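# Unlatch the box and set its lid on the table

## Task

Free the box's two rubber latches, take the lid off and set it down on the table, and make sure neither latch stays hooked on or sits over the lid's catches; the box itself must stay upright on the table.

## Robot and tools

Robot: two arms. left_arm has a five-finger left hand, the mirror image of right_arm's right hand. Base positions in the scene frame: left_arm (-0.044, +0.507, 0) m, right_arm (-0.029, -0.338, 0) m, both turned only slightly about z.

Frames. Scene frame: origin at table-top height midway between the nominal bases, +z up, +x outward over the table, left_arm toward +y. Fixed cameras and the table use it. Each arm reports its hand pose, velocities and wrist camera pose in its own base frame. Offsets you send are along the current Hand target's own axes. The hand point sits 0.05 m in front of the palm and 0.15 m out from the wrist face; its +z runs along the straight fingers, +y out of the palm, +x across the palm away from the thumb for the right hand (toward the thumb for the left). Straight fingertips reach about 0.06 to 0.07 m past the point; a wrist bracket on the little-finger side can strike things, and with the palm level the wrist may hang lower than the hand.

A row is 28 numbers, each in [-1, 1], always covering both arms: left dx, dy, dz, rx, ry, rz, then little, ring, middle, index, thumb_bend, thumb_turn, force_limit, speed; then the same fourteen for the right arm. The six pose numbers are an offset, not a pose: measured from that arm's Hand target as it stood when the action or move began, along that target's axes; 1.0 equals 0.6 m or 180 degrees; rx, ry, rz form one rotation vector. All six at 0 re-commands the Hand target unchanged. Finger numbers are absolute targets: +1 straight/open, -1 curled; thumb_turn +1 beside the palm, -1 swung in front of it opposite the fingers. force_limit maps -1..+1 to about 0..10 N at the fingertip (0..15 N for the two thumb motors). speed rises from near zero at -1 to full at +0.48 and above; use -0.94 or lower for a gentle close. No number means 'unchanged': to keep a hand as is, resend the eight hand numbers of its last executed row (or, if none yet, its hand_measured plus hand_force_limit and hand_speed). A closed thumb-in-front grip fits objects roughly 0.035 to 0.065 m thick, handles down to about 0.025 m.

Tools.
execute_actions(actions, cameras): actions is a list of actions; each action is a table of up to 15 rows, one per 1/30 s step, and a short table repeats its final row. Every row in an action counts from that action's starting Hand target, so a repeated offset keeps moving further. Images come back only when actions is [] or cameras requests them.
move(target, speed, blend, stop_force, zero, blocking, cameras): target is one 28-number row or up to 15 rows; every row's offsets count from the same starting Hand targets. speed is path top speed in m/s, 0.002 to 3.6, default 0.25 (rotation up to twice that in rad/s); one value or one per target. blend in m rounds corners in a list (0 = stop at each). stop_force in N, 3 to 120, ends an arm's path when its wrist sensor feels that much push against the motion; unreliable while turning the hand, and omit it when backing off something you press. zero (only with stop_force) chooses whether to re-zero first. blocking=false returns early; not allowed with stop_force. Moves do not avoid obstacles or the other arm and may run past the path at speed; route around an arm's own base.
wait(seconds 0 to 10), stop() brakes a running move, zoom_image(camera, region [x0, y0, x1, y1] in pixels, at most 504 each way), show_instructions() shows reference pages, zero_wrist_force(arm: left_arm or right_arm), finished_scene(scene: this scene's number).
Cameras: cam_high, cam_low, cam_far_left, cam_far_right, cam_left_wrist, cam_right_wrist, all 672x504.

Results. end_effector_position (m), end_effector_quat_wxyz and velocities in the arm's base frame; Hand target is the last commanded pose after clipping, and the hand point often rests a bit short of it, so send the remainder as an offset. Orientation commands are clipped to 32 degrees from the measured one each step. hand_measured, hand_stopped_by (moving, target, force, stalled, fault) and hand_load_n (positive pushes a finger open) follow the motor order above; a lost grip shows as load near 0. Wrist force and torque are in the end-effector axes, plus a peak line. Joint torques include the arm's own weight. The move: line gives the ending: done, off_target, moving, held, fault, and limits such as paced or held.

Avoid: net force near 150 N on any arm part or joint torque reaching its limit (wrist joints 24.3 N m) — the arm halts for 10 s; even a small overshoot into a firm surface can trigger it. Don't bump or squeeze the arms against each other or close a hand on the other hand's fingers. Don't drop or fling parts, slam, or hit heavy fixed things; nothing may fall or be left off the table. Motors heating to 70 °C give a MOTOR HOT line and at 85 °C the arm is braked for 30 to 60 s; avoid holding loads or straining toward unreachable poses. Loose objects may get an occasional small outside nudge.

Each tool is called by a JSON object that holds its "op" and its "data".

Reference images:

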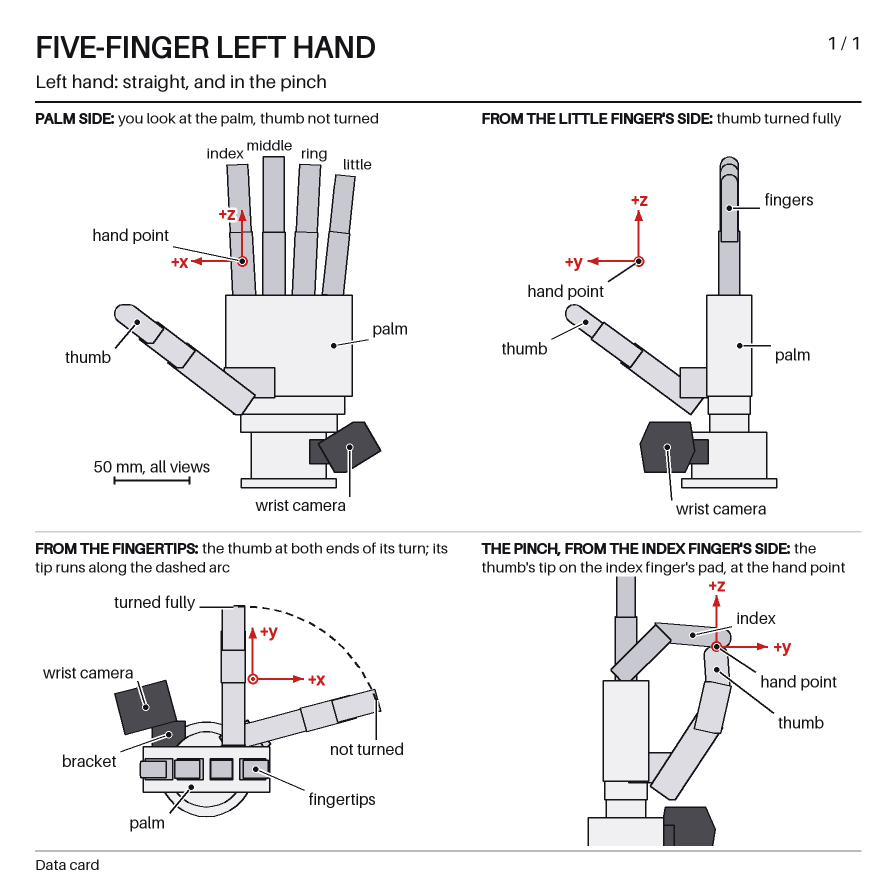

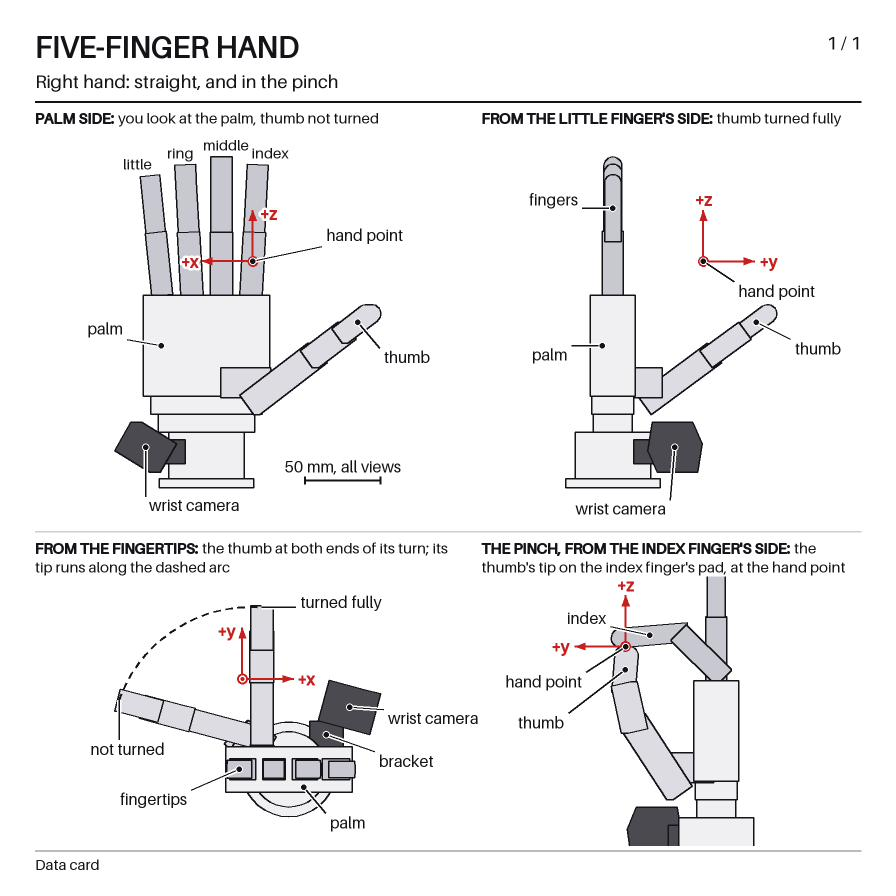

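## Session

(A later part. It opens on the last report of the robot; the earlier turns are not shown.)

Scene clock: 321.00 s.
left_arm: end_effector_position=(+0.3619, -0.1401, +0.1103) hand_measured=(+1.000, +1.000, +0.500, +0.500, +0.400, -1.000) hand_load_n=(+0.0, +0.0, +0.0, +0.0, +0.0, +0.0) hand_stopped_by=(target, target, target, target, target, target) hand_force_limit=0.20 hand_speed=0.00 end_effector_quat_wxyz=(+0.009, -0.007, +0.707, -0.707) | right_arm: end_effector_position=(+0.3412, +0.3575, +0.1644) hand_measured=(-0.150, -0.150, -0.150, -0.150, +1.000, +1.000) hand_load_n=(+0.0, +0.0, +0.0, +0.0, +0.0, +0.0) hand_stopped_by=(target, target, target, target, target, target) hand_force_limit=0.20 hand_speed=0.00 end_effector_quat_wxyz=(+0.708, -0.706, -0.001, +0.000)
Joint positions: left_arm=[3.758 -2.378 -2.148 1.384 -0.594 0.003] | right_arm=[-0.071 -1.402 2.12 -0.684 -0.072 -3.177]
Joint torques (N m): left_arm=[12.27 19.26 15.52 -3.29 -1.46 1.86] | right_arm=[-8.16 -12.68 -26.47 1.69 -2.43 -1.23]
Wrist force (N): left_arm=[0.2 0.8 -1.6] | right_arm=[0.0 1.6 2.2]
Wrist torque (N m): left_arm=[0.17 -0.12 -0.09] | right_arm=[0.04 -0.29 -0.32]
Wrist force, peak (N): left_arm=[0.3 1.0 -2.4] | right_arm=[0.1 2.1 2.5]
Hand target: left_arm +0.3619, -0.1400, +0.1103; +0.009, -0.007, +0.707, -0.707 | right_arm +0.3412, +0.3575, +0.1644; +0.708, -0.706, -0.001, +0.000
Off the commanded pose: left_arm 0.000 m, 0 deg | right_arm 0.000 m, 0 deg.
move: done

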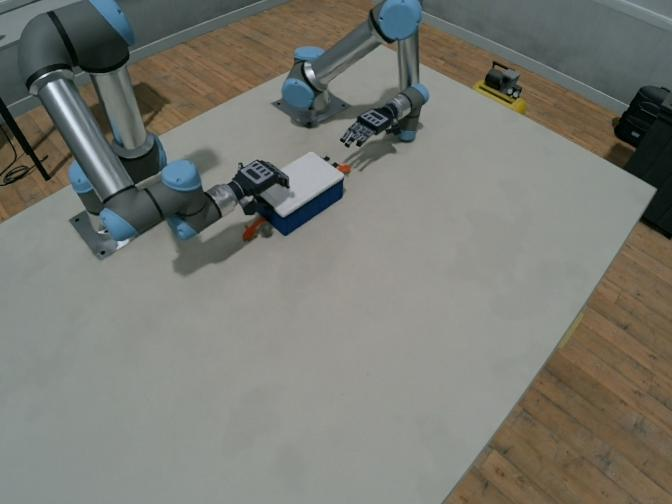

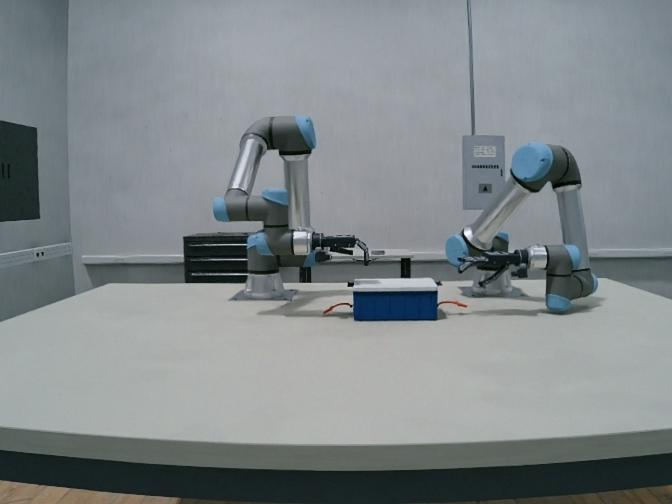

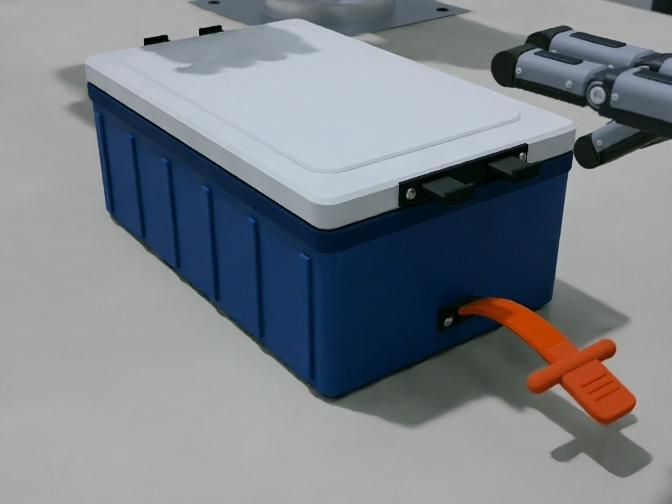

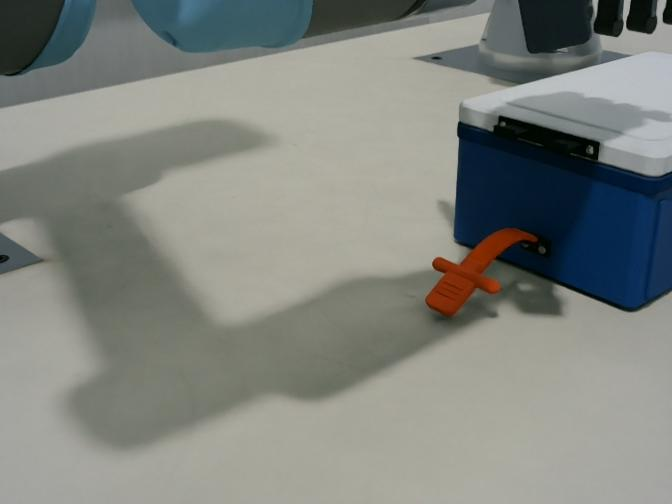

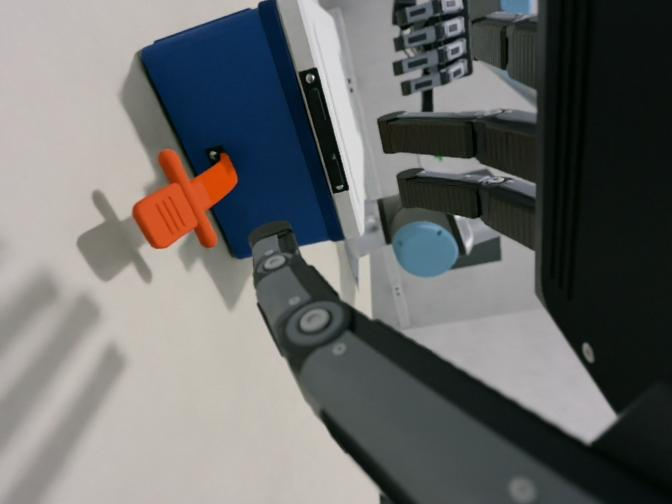

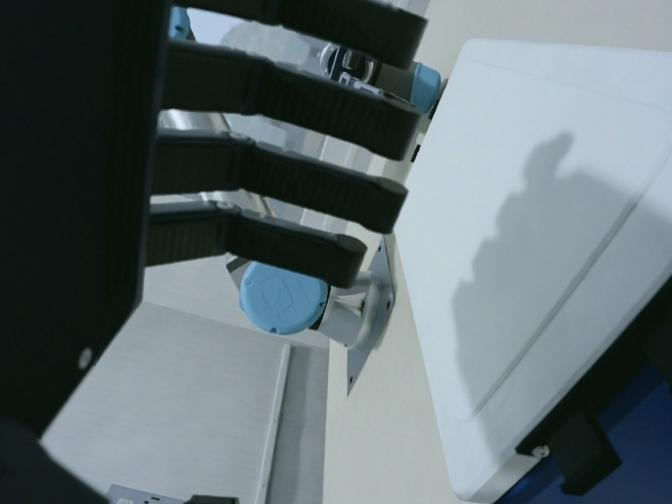

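{"op": "move", "data": {"target": [-0.0625,-0.317,0.163,-0.5,0,0, 0.5,0.5,0.5,0.5,1,-1,0.2,0, 0.068,-0.227,-0.06,-0.5,0,0, 0.5,0.5,0.5,0.5,1,-1,0.2,0], "speed": 0.35}}

{"op": "move", "data": {"target": [[0,0,0,0,0,0.5, 0.5,0.5,0.5,0.5,1,-1,0.2,0, 0,0,0,0,0,0.5, 0.5,0.5,0.5,0.5,1,-1,0.2,0],[0,0,0,0,0,1, 0.5,0.5,0.5,0.5,1,-1,0.2,0, 0,0,0,0,0,1, 0.5,0.5,0.5,0.5,1,-1,0.2,0]], "speed": 0.6, "blend": 0.01, "cameras": ["all"]}}

{"op": "zoom_image", "data": {"camera": "cam_low", "region": [280, 140, 520, 340]}}

Scene clock: 397.03 s.
left_arm: end_effector_position=(+0.4011, -0.2369, +0.3006) hand_measured=(+0.500, +0.500, +0.500, +0.500, +1.000, -1.000) hand_load_n=(+0.0, +0.0, +0.0, +0.0, +0.0, +0.0) hand_stopped_by=(target, target, target, target, target, target) hand_force_limit=0.20 hand_speed=0.00 end_effector_quat_wxyz=(+0.001, -0.011, +1.000, +0.000) | right_arm: end_effector_position=(+0.3817, +0.3213, +0.3005) hand_measured=(+0.500, +0.500, +0.500, +0.500, +1.000, -1.000) hand_load_n=(+0.0, +0.0, +0.0, +0.0, +0.0, +0.0) hand_stopped_by=(target, target, target, target, target, target) hand_force_limit=0.20 hand_speed=0.00 end_effector_quat_wxyz=(-0.001, +1.000, +0.001, +0.001)
Joint positions: left_arm=[2.798 -2.102 -0.983 1.517 -1.571 -1.937] | right_arm=[0.506 -1.442 1.527 -1.659 -1.569 -1.066]
Joint torques (N m): left_arm=[-13.44 23.8 31.88 -4.7 -1.63 -2.23] | right_arm=[10.22 -18.62 -34.35 -0.74 -2.48 1.43]
Wrist force (N): left_arm=[-0.4 0.0 -0.7] | right_arm=[-0.4 0.5 0.5]
Wrist torque (N m): left_arm=[0.02 0.08 -0.06] | right_arm=[-0.09 0.08 -0.36]
Wrist force, peak (N): left_arm=[0.5 1.5 -2.4] | right_arm=[0.0 2.5 2.4]
Hand target: left_arm +0.4011, -0.2369, +0.3006; +0.001, -0.011, +1.000, +0.000 | right_arm +0.3817, +0.3213, +0.3005; -0.001, +1.000, +0.000, +0.001
Off the commanded pose: left_arm 0.000 m, 0 deg | right_arm 0.000 m, 0 deg.
move: done; limits=paced

Scene clock: 400.67 s.
left_arm: end_effector_position=(+0.4011, -0.2369, +0.3006) hand_measured=(+0.500, +0.500, +0.500, +0.500, +1.000, -1.000) hand_load_n=(+0.0, +0.0, +0.0, +0.0, +0.0, +0.0) hand_stopped_by=(target, target, target, target, target, target) hand_force_limit=0.20 hand_speed=0.00 end_effector_quat_wxyz=(+0.000, +1.000, +0.011, +0.001) | right_arm: end_effector_position=(+0.3817, +0.3212, +0.3006) hand_measured=(+0.500, +0.500, +0.500, +0.500, +1.000, -1.000) hand_load_n=(+0.0, +0.0, +0.0, +0.0, +0.0, +0.0) hand_stopped_by=(target, target, target, target, target, target) hand_force_limit=0.20 hand_speed=0.00 end_effector_quat_wxyz=(+0.001, -0.001, +1.000, +0.001)
Joint positions: left_arm=[3.025 -1.796 -1.411 1.639 -1.571 1.431] | right_arm=[0.329 -1.748 1.826 -1.651 -1.569 1.898]
Joint torques (N m): left_arm=[11.41 12.95 31.29 -4.76 1.81 1.81] | right_arm=[9.59 -4.78 -34.41 -0.73 -2.23 1.63]
Wrist force (N): left_arm=[-0.8 -0.2 -0.5] | right_arm=[-0.3 0.8 0.6]
Wrist torque (N m): left_arm=[-0.08 0.15 -0.20] | right_arm=[-0.05 0.05 -0.34]
Wrist force, peak (N): left_arm=[-1.0 -0.3 -1.0] | right_arm=[-0.7 0.9 0.9]
Hand target: left_arm +0.4011, -0.2369, +0.3006; +0.000, +1.000, +0.011, +0.001 | right_arm +0.3817, +0.3213, +0.3005; +0.001, +0.000, +1.000, +0.001
Off the commanded pose: left_arm 0.000 m, 0 deg | right_arm 0.000 m, 0 deg.
move: done

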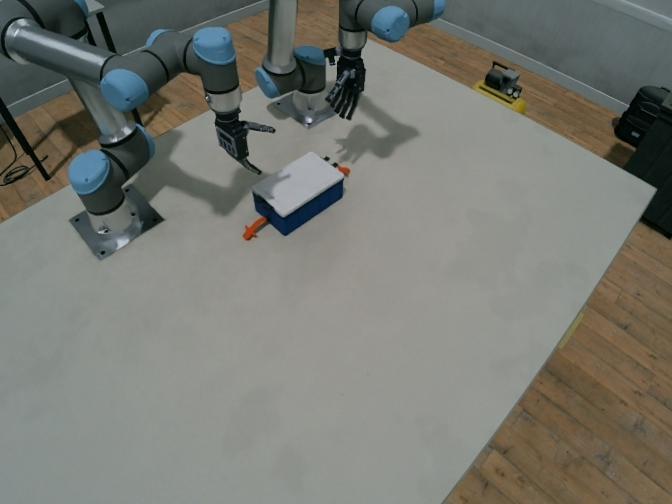

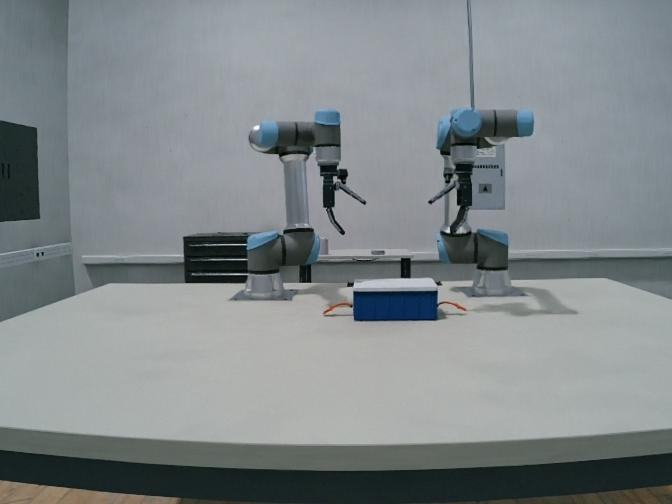

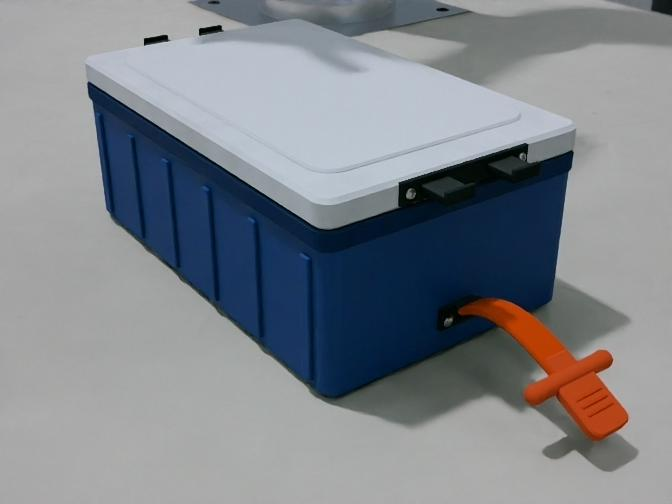

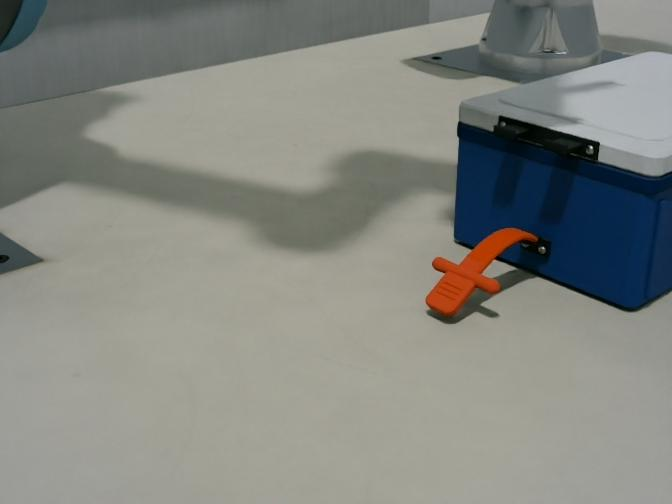

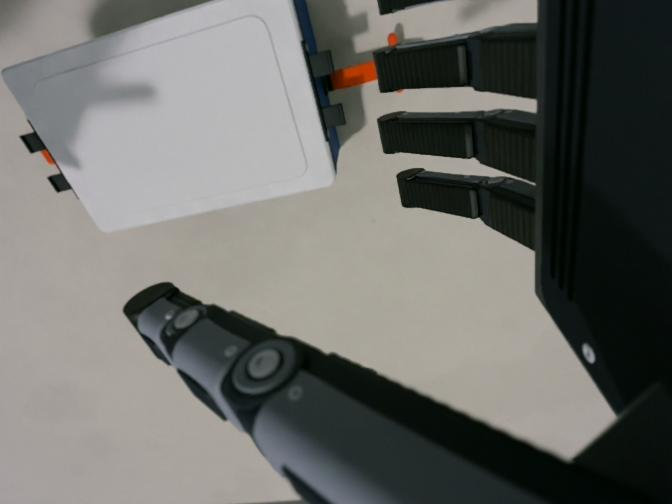

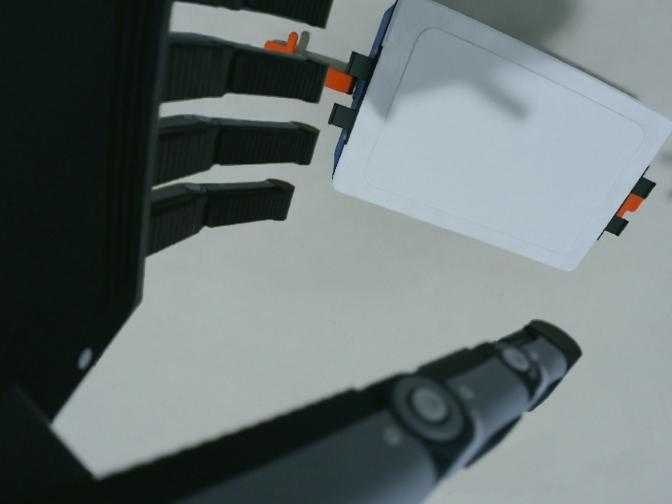

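Scaled by 2.100.

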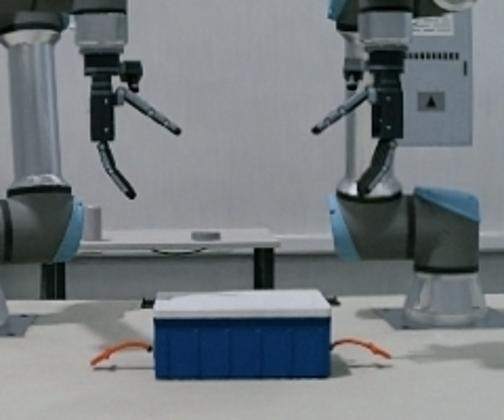

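{"op": "move", "data": {"target": [-0.007,0.0475,0.234,0,0,0, 0.8,0.8,0.8,0.8,1,-1,0.2,0, 0.01,0.002,0.234,0,0,0, 0.8,0.8,0.8,0.8,1,-1,0.2,0], "speed": 0.2, "cameras": ["cam_low","cam_far_left","cam_far_right","cam_left_wrist","cam_right_wrist"]}}

{"op": "zoom_image", "data": {"camera": "cam_low", "region": [300, 220, 500, 340]}}

Scene clock: 424.33 s.
left_arm: end_effector_position=(+0.3979, -0.2655, +0.1603) hand_measured=(+0.800, +0.800, +0.800, +0.800, +1.000, -1.000) hand_load_n=(+0.0, +0.0, +0.0, +0.0, +0.0, +0.0) hand_stopped_by=(target, target, target, target, target, target) hand_force_limit=0.20 hand_speed=0.00 end_effector_quat_wxyz=(+0.000, +1.000, +0.011, +0.001) | right_arm: end_effector_position=(+0.3760, +0.3228, +0.1602) hand_measured=(+0.800, +0.800, +0.800, +0.800, +1.000, -1.000) hand_load_n=(+0.0, +0.0, +0.0, +0.0, +0.0, +0.0) hand_stopped_by=(target, target, target, target, target, target) hand_force_limit=0.20 hand_speed=0.00 end_effector_quat_wxyz=(+0.001, +0.000, +1.000, +0.001)
Joint positions: left_arm=[2.952 -1.898 -1.648 1.977 -1.571 1.358] | right_arm=[0.337 -1.661 2.126 -2.038 -1.569 1.907]
Joint torques (N m): left_arm=[-12.57 15.25 7.61 0.09 1.75 -2.05] | right_arm=[9.87 -7.61 -10.21 -3.56 2.77 1.54]
Wrist force (N): left_arm=[-0.7 -0.8 -0.7] | right_arm=[-0.6 0.5 0.9]
Wrist torque (N m): left_arm=[-0.10 0.11 -0.07] | right_arm=[-0.12 0.08 -0.35]
Wrist force, peak (N): left_arm=[-0.7 -0.8 -1.8] | right_arm=[-0.5 0.5 1.7]
Hand target: left_arm +0.3979, -0.2655, +0.1602; +0.000, +1.000, +0.011, +0.001 | right_arm +0.3760, +0.3228, +0.1601; +0.001, +0.000, +1.000, +0.001
Off the commanded pose: left_arm 0.000 m, 0 deg | right_arm 0.000 m, 0 deg.
move: done
Images, in order (width x height): cam_low 672x504, cam_far_left 672x504, cam_far_right 672x504, cam_left_wrist 672x504, cam_right_wrist 672x504.

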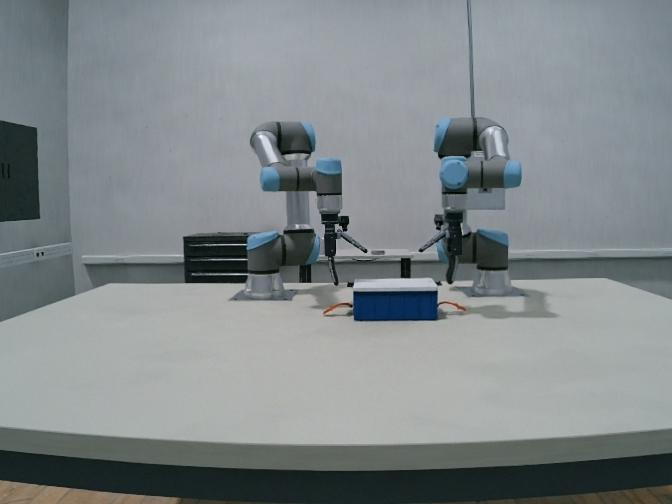

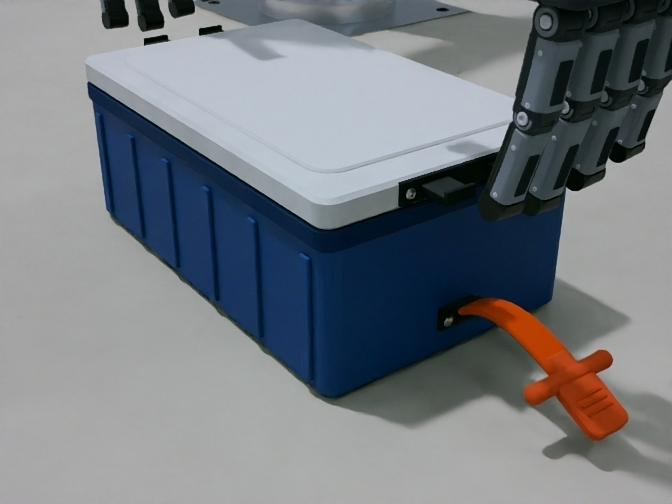

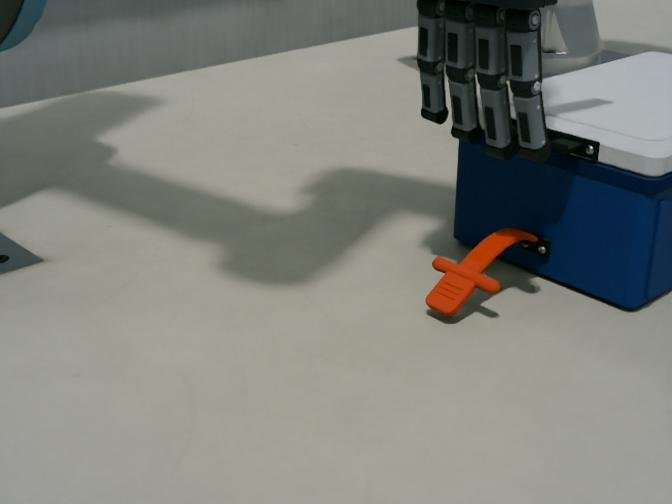

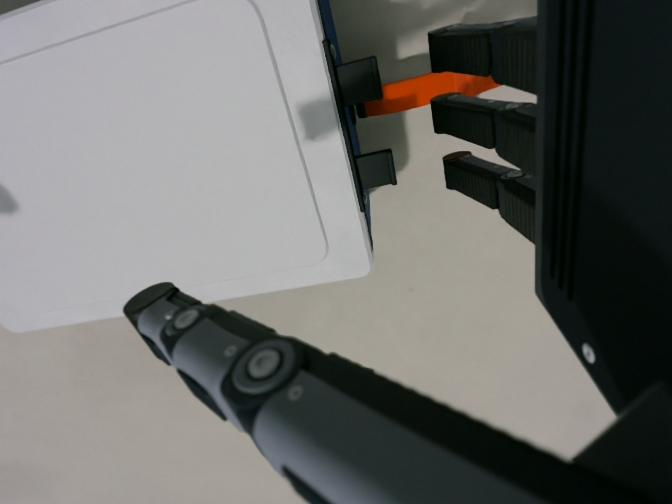

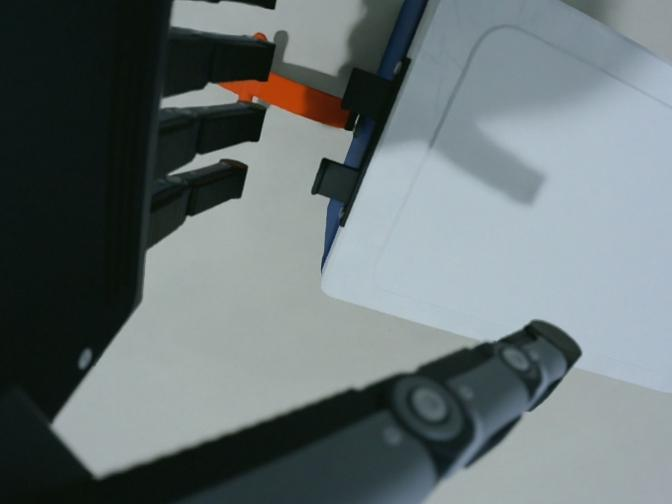

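Scaled by 2.520.

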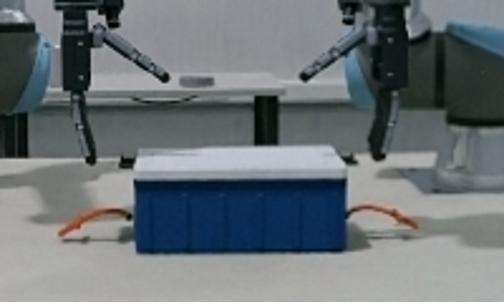

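{"op": "move", "data": {"target": [0,-0.01,0.1,0,0,0, 0.55,0.55,0.55,0.55,1,-1,0.2,0, 0,-0.01,0.1,0,0,0, 0.55,0.55,0.55,0.55,1,-1,0.2,0], "speed": 0.1}}

{"op": "move", "data": {"target": [0,0,0,0,0,0, 0.05,0.05,0.05,0.05,1,-1,-0.2,-0.5, 0,0,0,0,0,0, 0.05,0.05,0.05,0.05,1,-1,-0.2,-0.5], "speed": 0.1, "cameras": ["cam_low","cam_far_left","cam_far_right","cam_left_wrist","cam_right_wrist"]}}

{"op": "zoom_image", "data": {"camera": "cam_low", "region": [300, 220, 500, 340]}}

Scene clock: 439.87 s.
left_arm: end_effector_position=(+0.3979, -0.2595, +0.1003) hand_measured=(+0.550, +0.550, +0.550, +0.550, +1.000, -1.000) hand_load_n=(+0.0, +0.0, +0.0, +0.0, -0.5, +0.0) hand_stopped_by=(target, target, target, target, target, target) hand_force_limit=0.20 hand_speed=0.00 end_effector_quat_wxyz=(+0.000, +1.000, +0.011, +0.001) | right_arm: end_effector_position=(+0.3761, +0.3169, +0.1002) hand_measured=(+0.550, +0.550, +0.550, +0.550, +1.000, -1.000) hand_load_n=(-0.5, +0.0, +0.0, +0.0, +0.0, +0.0) hand_stopped_by=(target, target, target, target, target, target) hand_force_limit=0.20 hand_speed=0.00 end_effector_quat_wxyz=(+0.001, +0.000, +1.000, +0.001)
Joint positions: left_arm=[2.966 -1.957 -1.736 2.125 -1.571 1.373] | right_arm=[0.323 -1.579 2.229 -2.224 -1.569 1.893]
Joint torques (N m): left_arm=[11.63 15.65 6.01 0.08 1.64 1.76] | right_arm=[-8.48 -8.32 -7.48 -3.92 2.75 -1.22]
Wrist force (N): left_arm=[-0.3 -0.3 -0.7] | right_arm=[-0.4 0.5 1.0]
Wrist torque (N m): left_arm=[-0.04 0.05 -0.17] | right_arm=[-0.12 0.05 -0.17]
Wrist force, peak (N): left_arm=[-0.7 -0.5 -1.3] | right_arm=[-0.7 0.6 1.4]
Hand target: left_arm +0.3979, -0.2595, +0.1002; +0.000, +1.000, +0.011, +0.001 | right_arm +0.3761, +0.3169, +0.1001; +0.001, +0.000, +1.000, +0.001
Off the commanded pose: left_arm 0.000 m, 0 deg | right_arm 0.000 m, 0 deg.
move: done

Scene clock: 440.50 s.
left_arm: end_effector_position=(+0.3979, -0.2595, +0.1002) hand_measured=(+0.050, +0.050, +0.098, +0.050, +1.000, -1.000) hand_load_n=(+0.0, +0.0, +0.0, +0.0, +0.0, +0.0) hand_stopped_by=(target, target, force, target, target, target) hand_force_limit=-0.20 hand_speed=-0.50 end_effector_quat_wxyz=(+0.000, +1.000, +0.011, +0.001) | right_arm: end_effector_position=(+0.3761, +0.3169, +0.1001) hand_measured=(+0.050, +0.050, +0.050, +0.050, +1.000, -1.000) hand_load_n=(+0.0, +0.0, +0.0, +0.0, -0.5, +0.0) hand_stopped_by=(target, target, target, target, target, target) hand_force_limit=-0.20 hand_speed=-0.50 end_effector_quat_wxyz=(+0.001, +0.000, +1.000, +0.001)
Joint positions: left_arm=[2.966 -1.957 -1.736 2.125 -1.571 1.373] | right_arm=[0.323 -1.579 2.23 -2.224 -1.569 1.893]
Joint torques (N m): left_arm=[6.39 20.79 9.12 -0.02 1.16 1.86] | right_arm=[-8.4 -9.07 -9.51 -3.74 2.22 -1.2]
Wrist force (N): left_arm=[-0.3 -0.2 -0.9] | right_arm=[-0.7 0.3 0.9]
Wrist torque (N m): left_arm=[-0.01 0.04 -0.16] | right_arm=[-0.14 0.10 -0.19]
Wrist force, peak (N): left_arm=[-0.4 -5.9 2.0] | right_arm=[-0.3 0.6 1.2]
Hand target: left_arm +0.3979, -0.2595, +0.1002; +0.000, +1.000, +0.011, +0.001 | right_arm +0.3761, +0.3169, +0.1001; +0.001, +0.000, +1.000, +0.001
Off the commanded pose: left_arm 0.000 m, 0 deg | right_arm 0.000 m, 0 deg.
move: done
Images, in order (width x height): cam_low 672x504, cam_far_left 672x504, cam_far_right 672x504, cam_left_wrist 672x504, cam_right_wrist 672x504.

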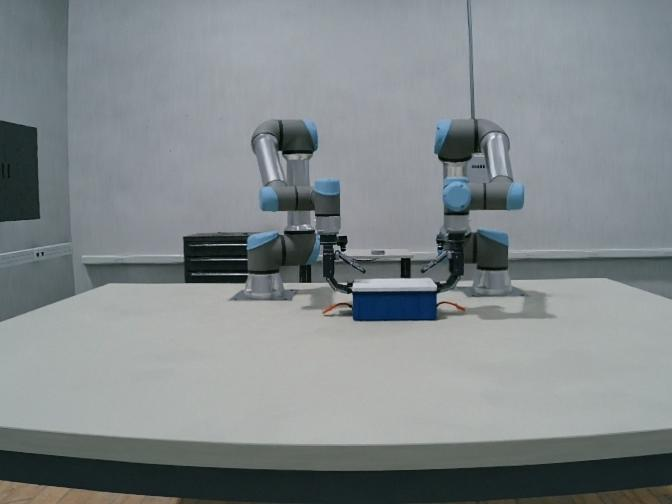

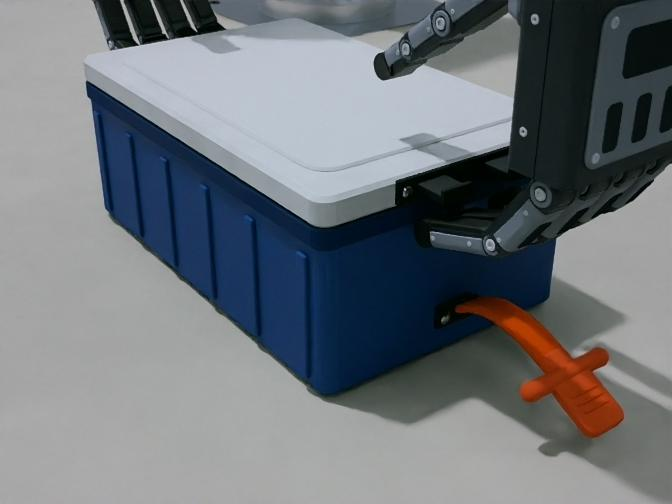

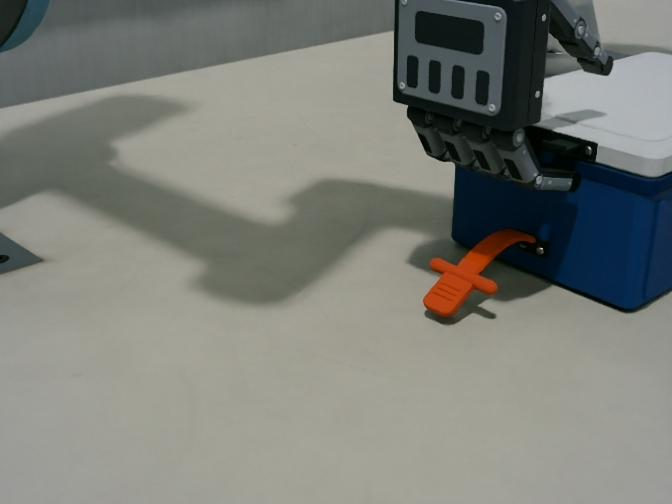

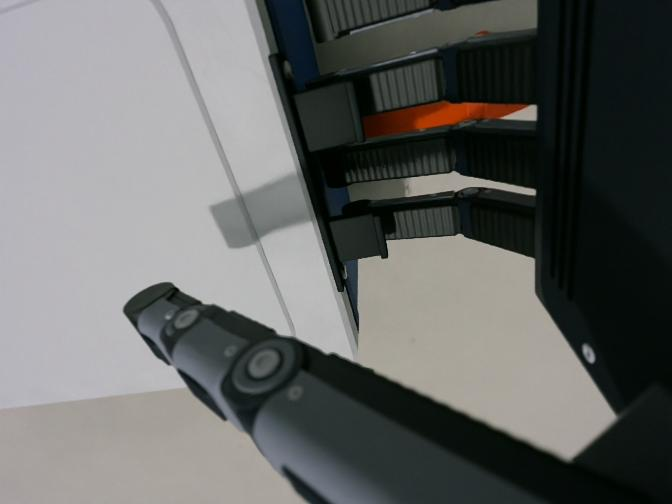

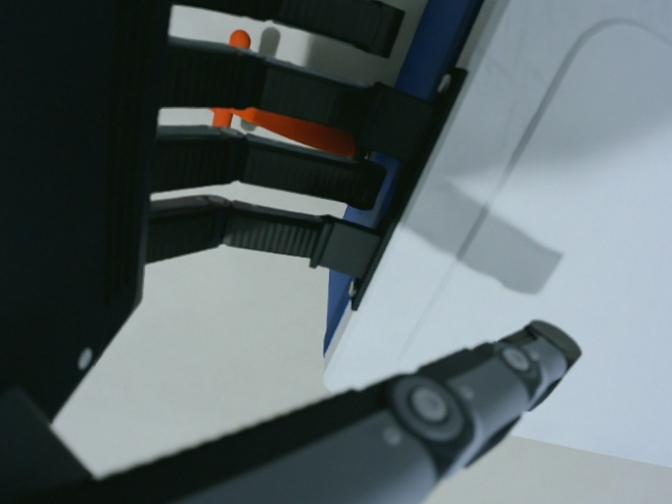

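Scaled by 2.520.

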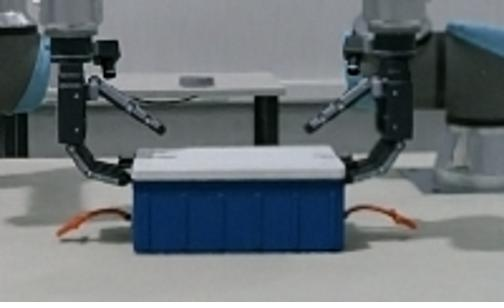

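{"op": "move", "data": {"target": [0,0,-0.04,0,0,0, 0.05,0.05,0.05,0.05,1,-1,-0.2,-0.5, 0,0,-0.04,0,0,0, 0.05,0.05,0.05,0.05,1,-1,-0.2,-0.5], "speed": 0.06, "cameras": ["cam_low","cam_far_left","cam_left_wrist","cam_right_wrist"]}}

{"op": "zoom_image", "data": {"camera": "cam_low", "region": [300, 220, 500, 340]}}

Scene clock: 446.43 s.
left_arm: end_effector_position=(+0.3978, -0.2595, +0.1241) hand_measured=(+0.050, +0.050, +0.098, +0.050, +1.000, -1.000) hand_load_n=(+0.0, +1.5, +0.0, +0.5, +0.0, -0.5) hand_stopped_by=(target, target, force, target, target, target) hand_force_limit=-0.20 hand_speed=-0.50 end_effector_quat_wxyz=(+0.000, +1.000, +0.011, +0.001) | right_arm: end_effector_position=(+0.3761, +0.3169, +0.1240) hand_measured=(+0.050, +0.050, +0.050, +0.050, +1.000, -1.000) hand_load_n=(+0.0, +0.5, +0.0, +1.0, +0.0, +0.0) hand_stopped_by=(target, target, target, target, target, target) hand_force_limit=-0.20 hand_speed=-0.50 end_effector_quat_wxyz=(+0.001, +0.000, +1.000, +0.001)
Joint positions: left_arm=[2.966 -1.929 -1.707 2.068 -1.571 1.373] | right_arm=[0.323 -1.619 2.194 -2.148 -1.569 1.893]
Joint torques (N m): left_arm=[-8.85 41.83 29.23 -4.91 0.55 -0.41] | right_arm=[-8.37 -28.35 -31.92 -1.11 0.09 -1.26]
Wrist force (N): left_arm=[-0.6 0.0 0.5] | right_arm=[-0.6 0.9 2.3]
Wrist torque (N m): left_arm=[-0.03 0.16 -0.19] | right_arm=[-0.11 0.09 -0.17]
Wrist force, peak (N): left_arm=[-0.2 -0.5 -1.2] | right_arm=[-0.6 0.9 2.6]
Hand target: left_arm +0.3979, -0.2595, +0.1242; +0.000, +1.000, +0.011, +0.001 | right_arm +0.3761, +0.3169, +0.1241; +0.001, +0.000, +1.000, +0.001
Off the commanded pose: left_arm 0.000 m, 0 deg | right_arm 0.000 m, 0 deg.
move: done
Images, in order (width x height): cam_low 672x504, cam_far_left 672x504, cam_left_wrist 672x504, cam_right_wrist 672x504.

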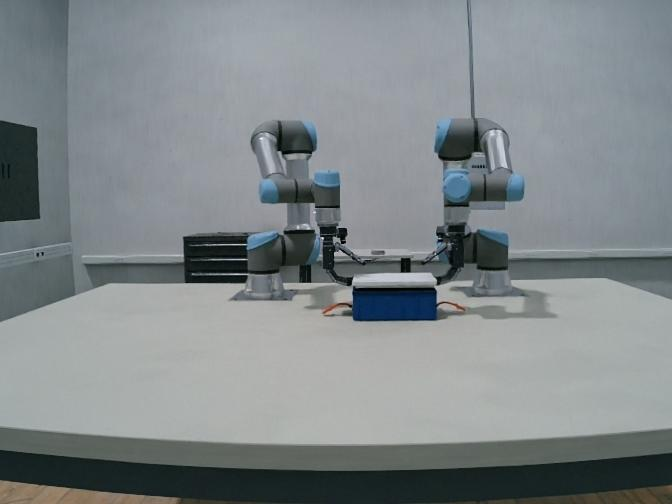

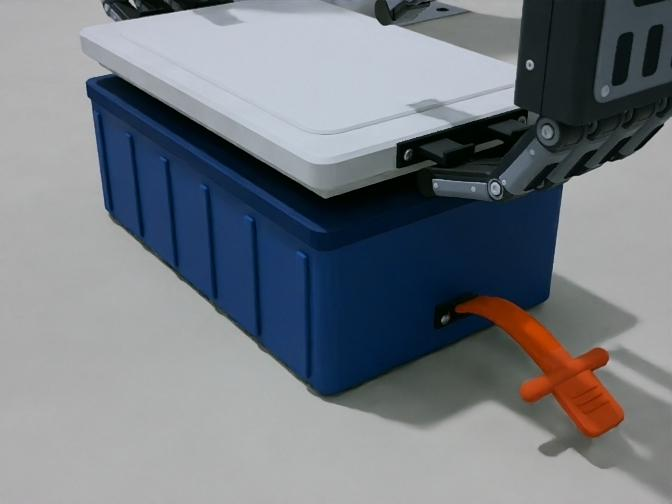

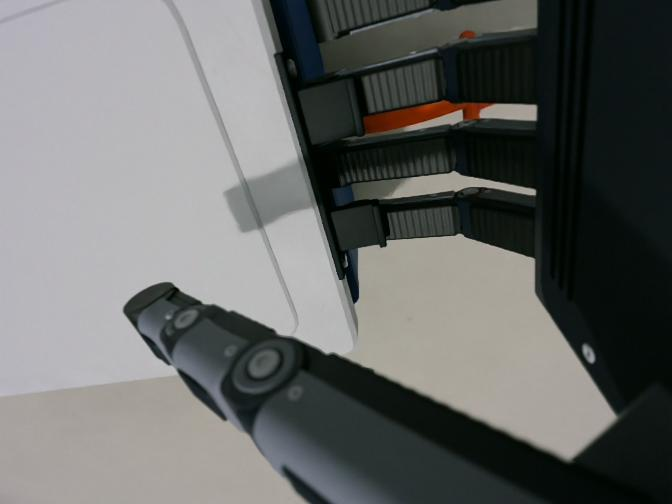

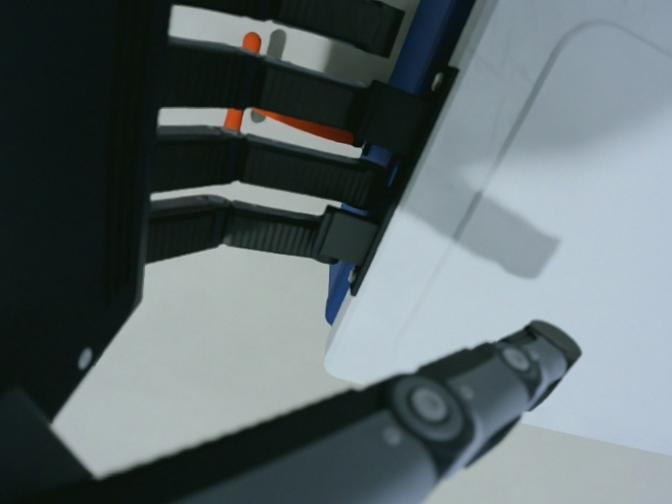

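Scaled by 2.520.

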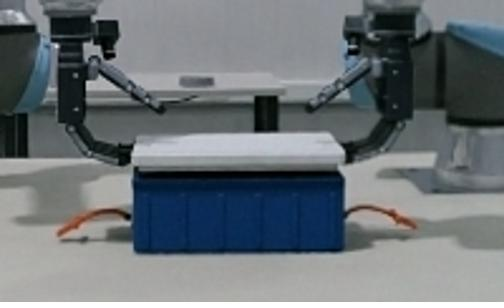

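{"op": "move", "data": {"target": [[0,0,-0.075,0,0,0, 0.05,0.05,0.05,0.05,1,-1,-0.2,-0.5, 0,0,-0.075,0,0,0, 0.05,0.05,0.05,0.05,1,-1,-0.2,-0.5],[0.39,0,-0.075,0,0,0, 0.05,0.05,0.05,0.05,1,-1,-0.2,-0.5, -0.39,0,-0.075,0,0,0, 0.05,0.05,0.05,0.05,1,-1,-0.2,-0.5],[0.39,0,0.05,0,0,0, 0.05,0.05,0.05,0.05,1,-1,-0.2,-0.5, -0.39,0,0.05,0,0,0, 0.05,0.05,0.05,0.05,1,-1,-0.2,-0.5]], "speed": [0.12,0.15,0.15], "blend": [0.02,0.02,0], "cameras": ["all"]}}

{"op": "zoom_image", "data": {"camera": "cam_low", "region": [270, 220, 530, 380]}}

Scene clock: 459.80 s.
left_arm: end_effector_position=(+0.6319, -0.2542, +0.0949) hand_measured=(+0.050, +0.050, +0.098, +0.050, +1.000, -1.000) hand_load_n=(+0.0, +2.0, +0.0, +0.5, +0.0, +0.0) hand_stopped_by=(target, target, force, target, target, target) hand_force_limit=-0.20 hand_speed=-0.50 end_effector_quat_wxyz=(+0.000, +1.000, +0.011, +0.001) | right_arm: end_effector_position=(+0.6101, +0.3171, +0.0947) hand_measured=(+0.050, +0.050, +0.050, +0.050, +1.000, -1.000) hand_load_n=(+0.0, +0.0, +0.5, +1.5, +0.0, +0.0) hand_stopped_by=(target, target, target, target, target, target) hand_force_limit=-0.20 hand_speed=-0.50 end_effector_quat_wxyz=(+0.001, +0.000, +1.000, +0.001)
Joint positions: left_arm=[3.041 -2.467 -0.886 1.785 -1.571 1.447] | right_arm=[0.205 -1.126 1.666 -2.113 -1.569 1.775]
Joint torques (N m): left_arm=[-14.59 35.25 8.79 0.29 2.26 -2.19] | right_arm=[10.56 -28.9 -10.89 -4.23 3.4 1.54]
Wrist force (N): left_arm=[-0.5 -2.0 0.7] | right_arm=[-0.5 -1.2 2.5]
Wrist torque (N m): left_arm=[-0.01 0.16 -0.05] | right_arm=[-0.11 0.03 -0.19]
Wrist force, peak (N): left_arm=[-0.8 -2.2 1.6] | right_arm=[-0.9 -1.4 2.9]
Hand target: left_arm +0.6319, -0.2542, +0.0948; +0.000, +1.000, +0.011, +0.001 | right_arm +0.6101, +0.3172, +0.0946; +0.001, +0.000, +1.000, +0.001
Off the commanded pose: left_arm 0.000 m, 0 deg | right_arm 0.000 m, 0 deg.
move: done

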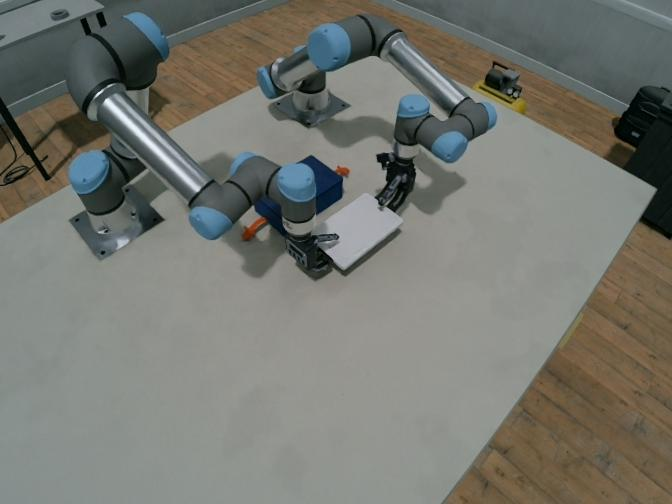

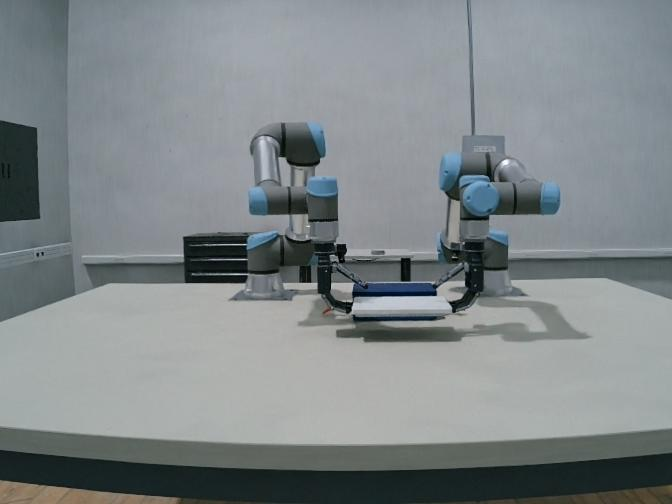

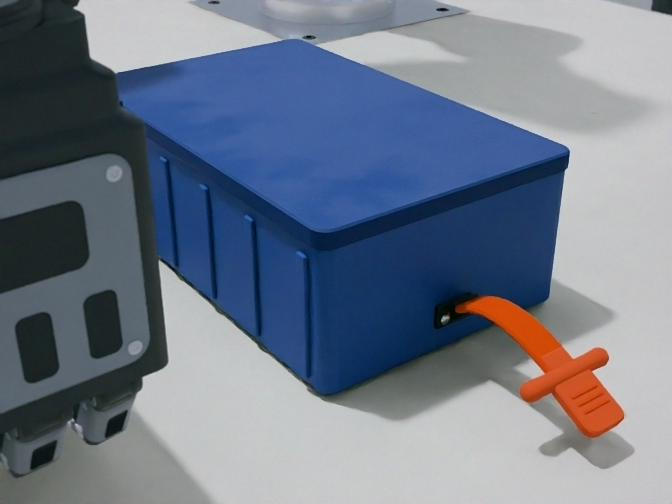

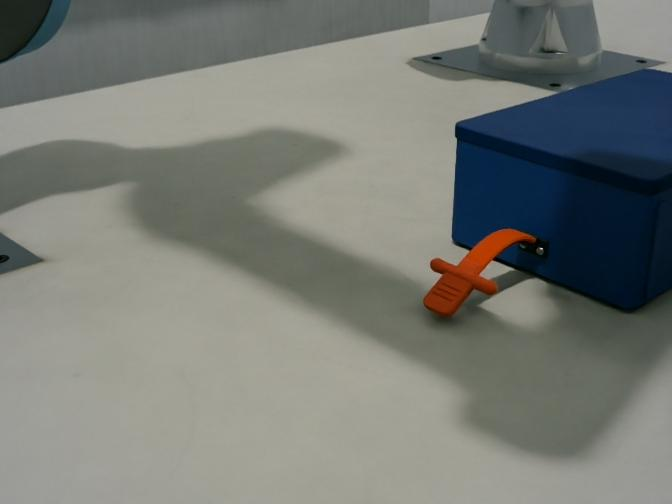

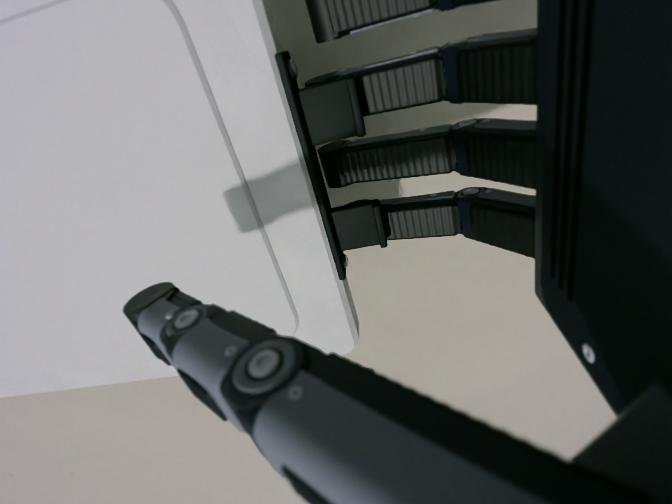

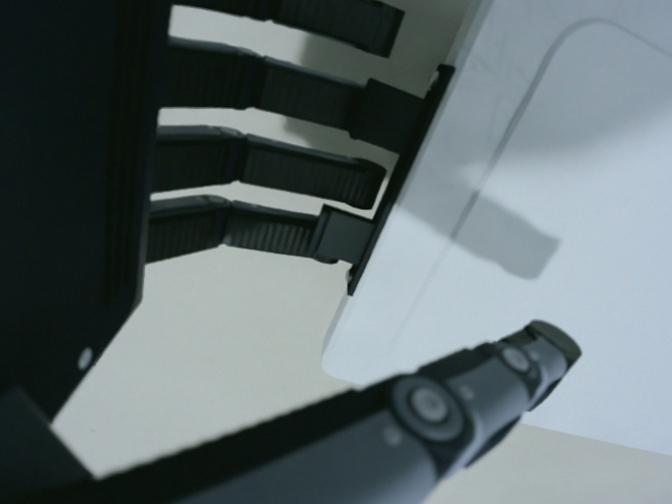

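Scaled by 1.938.

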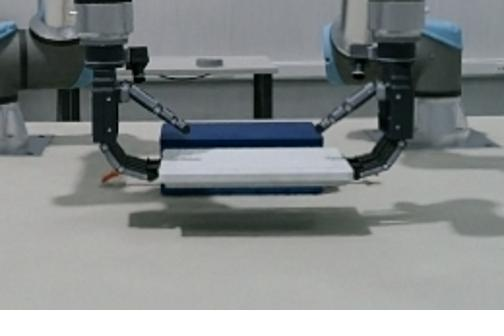

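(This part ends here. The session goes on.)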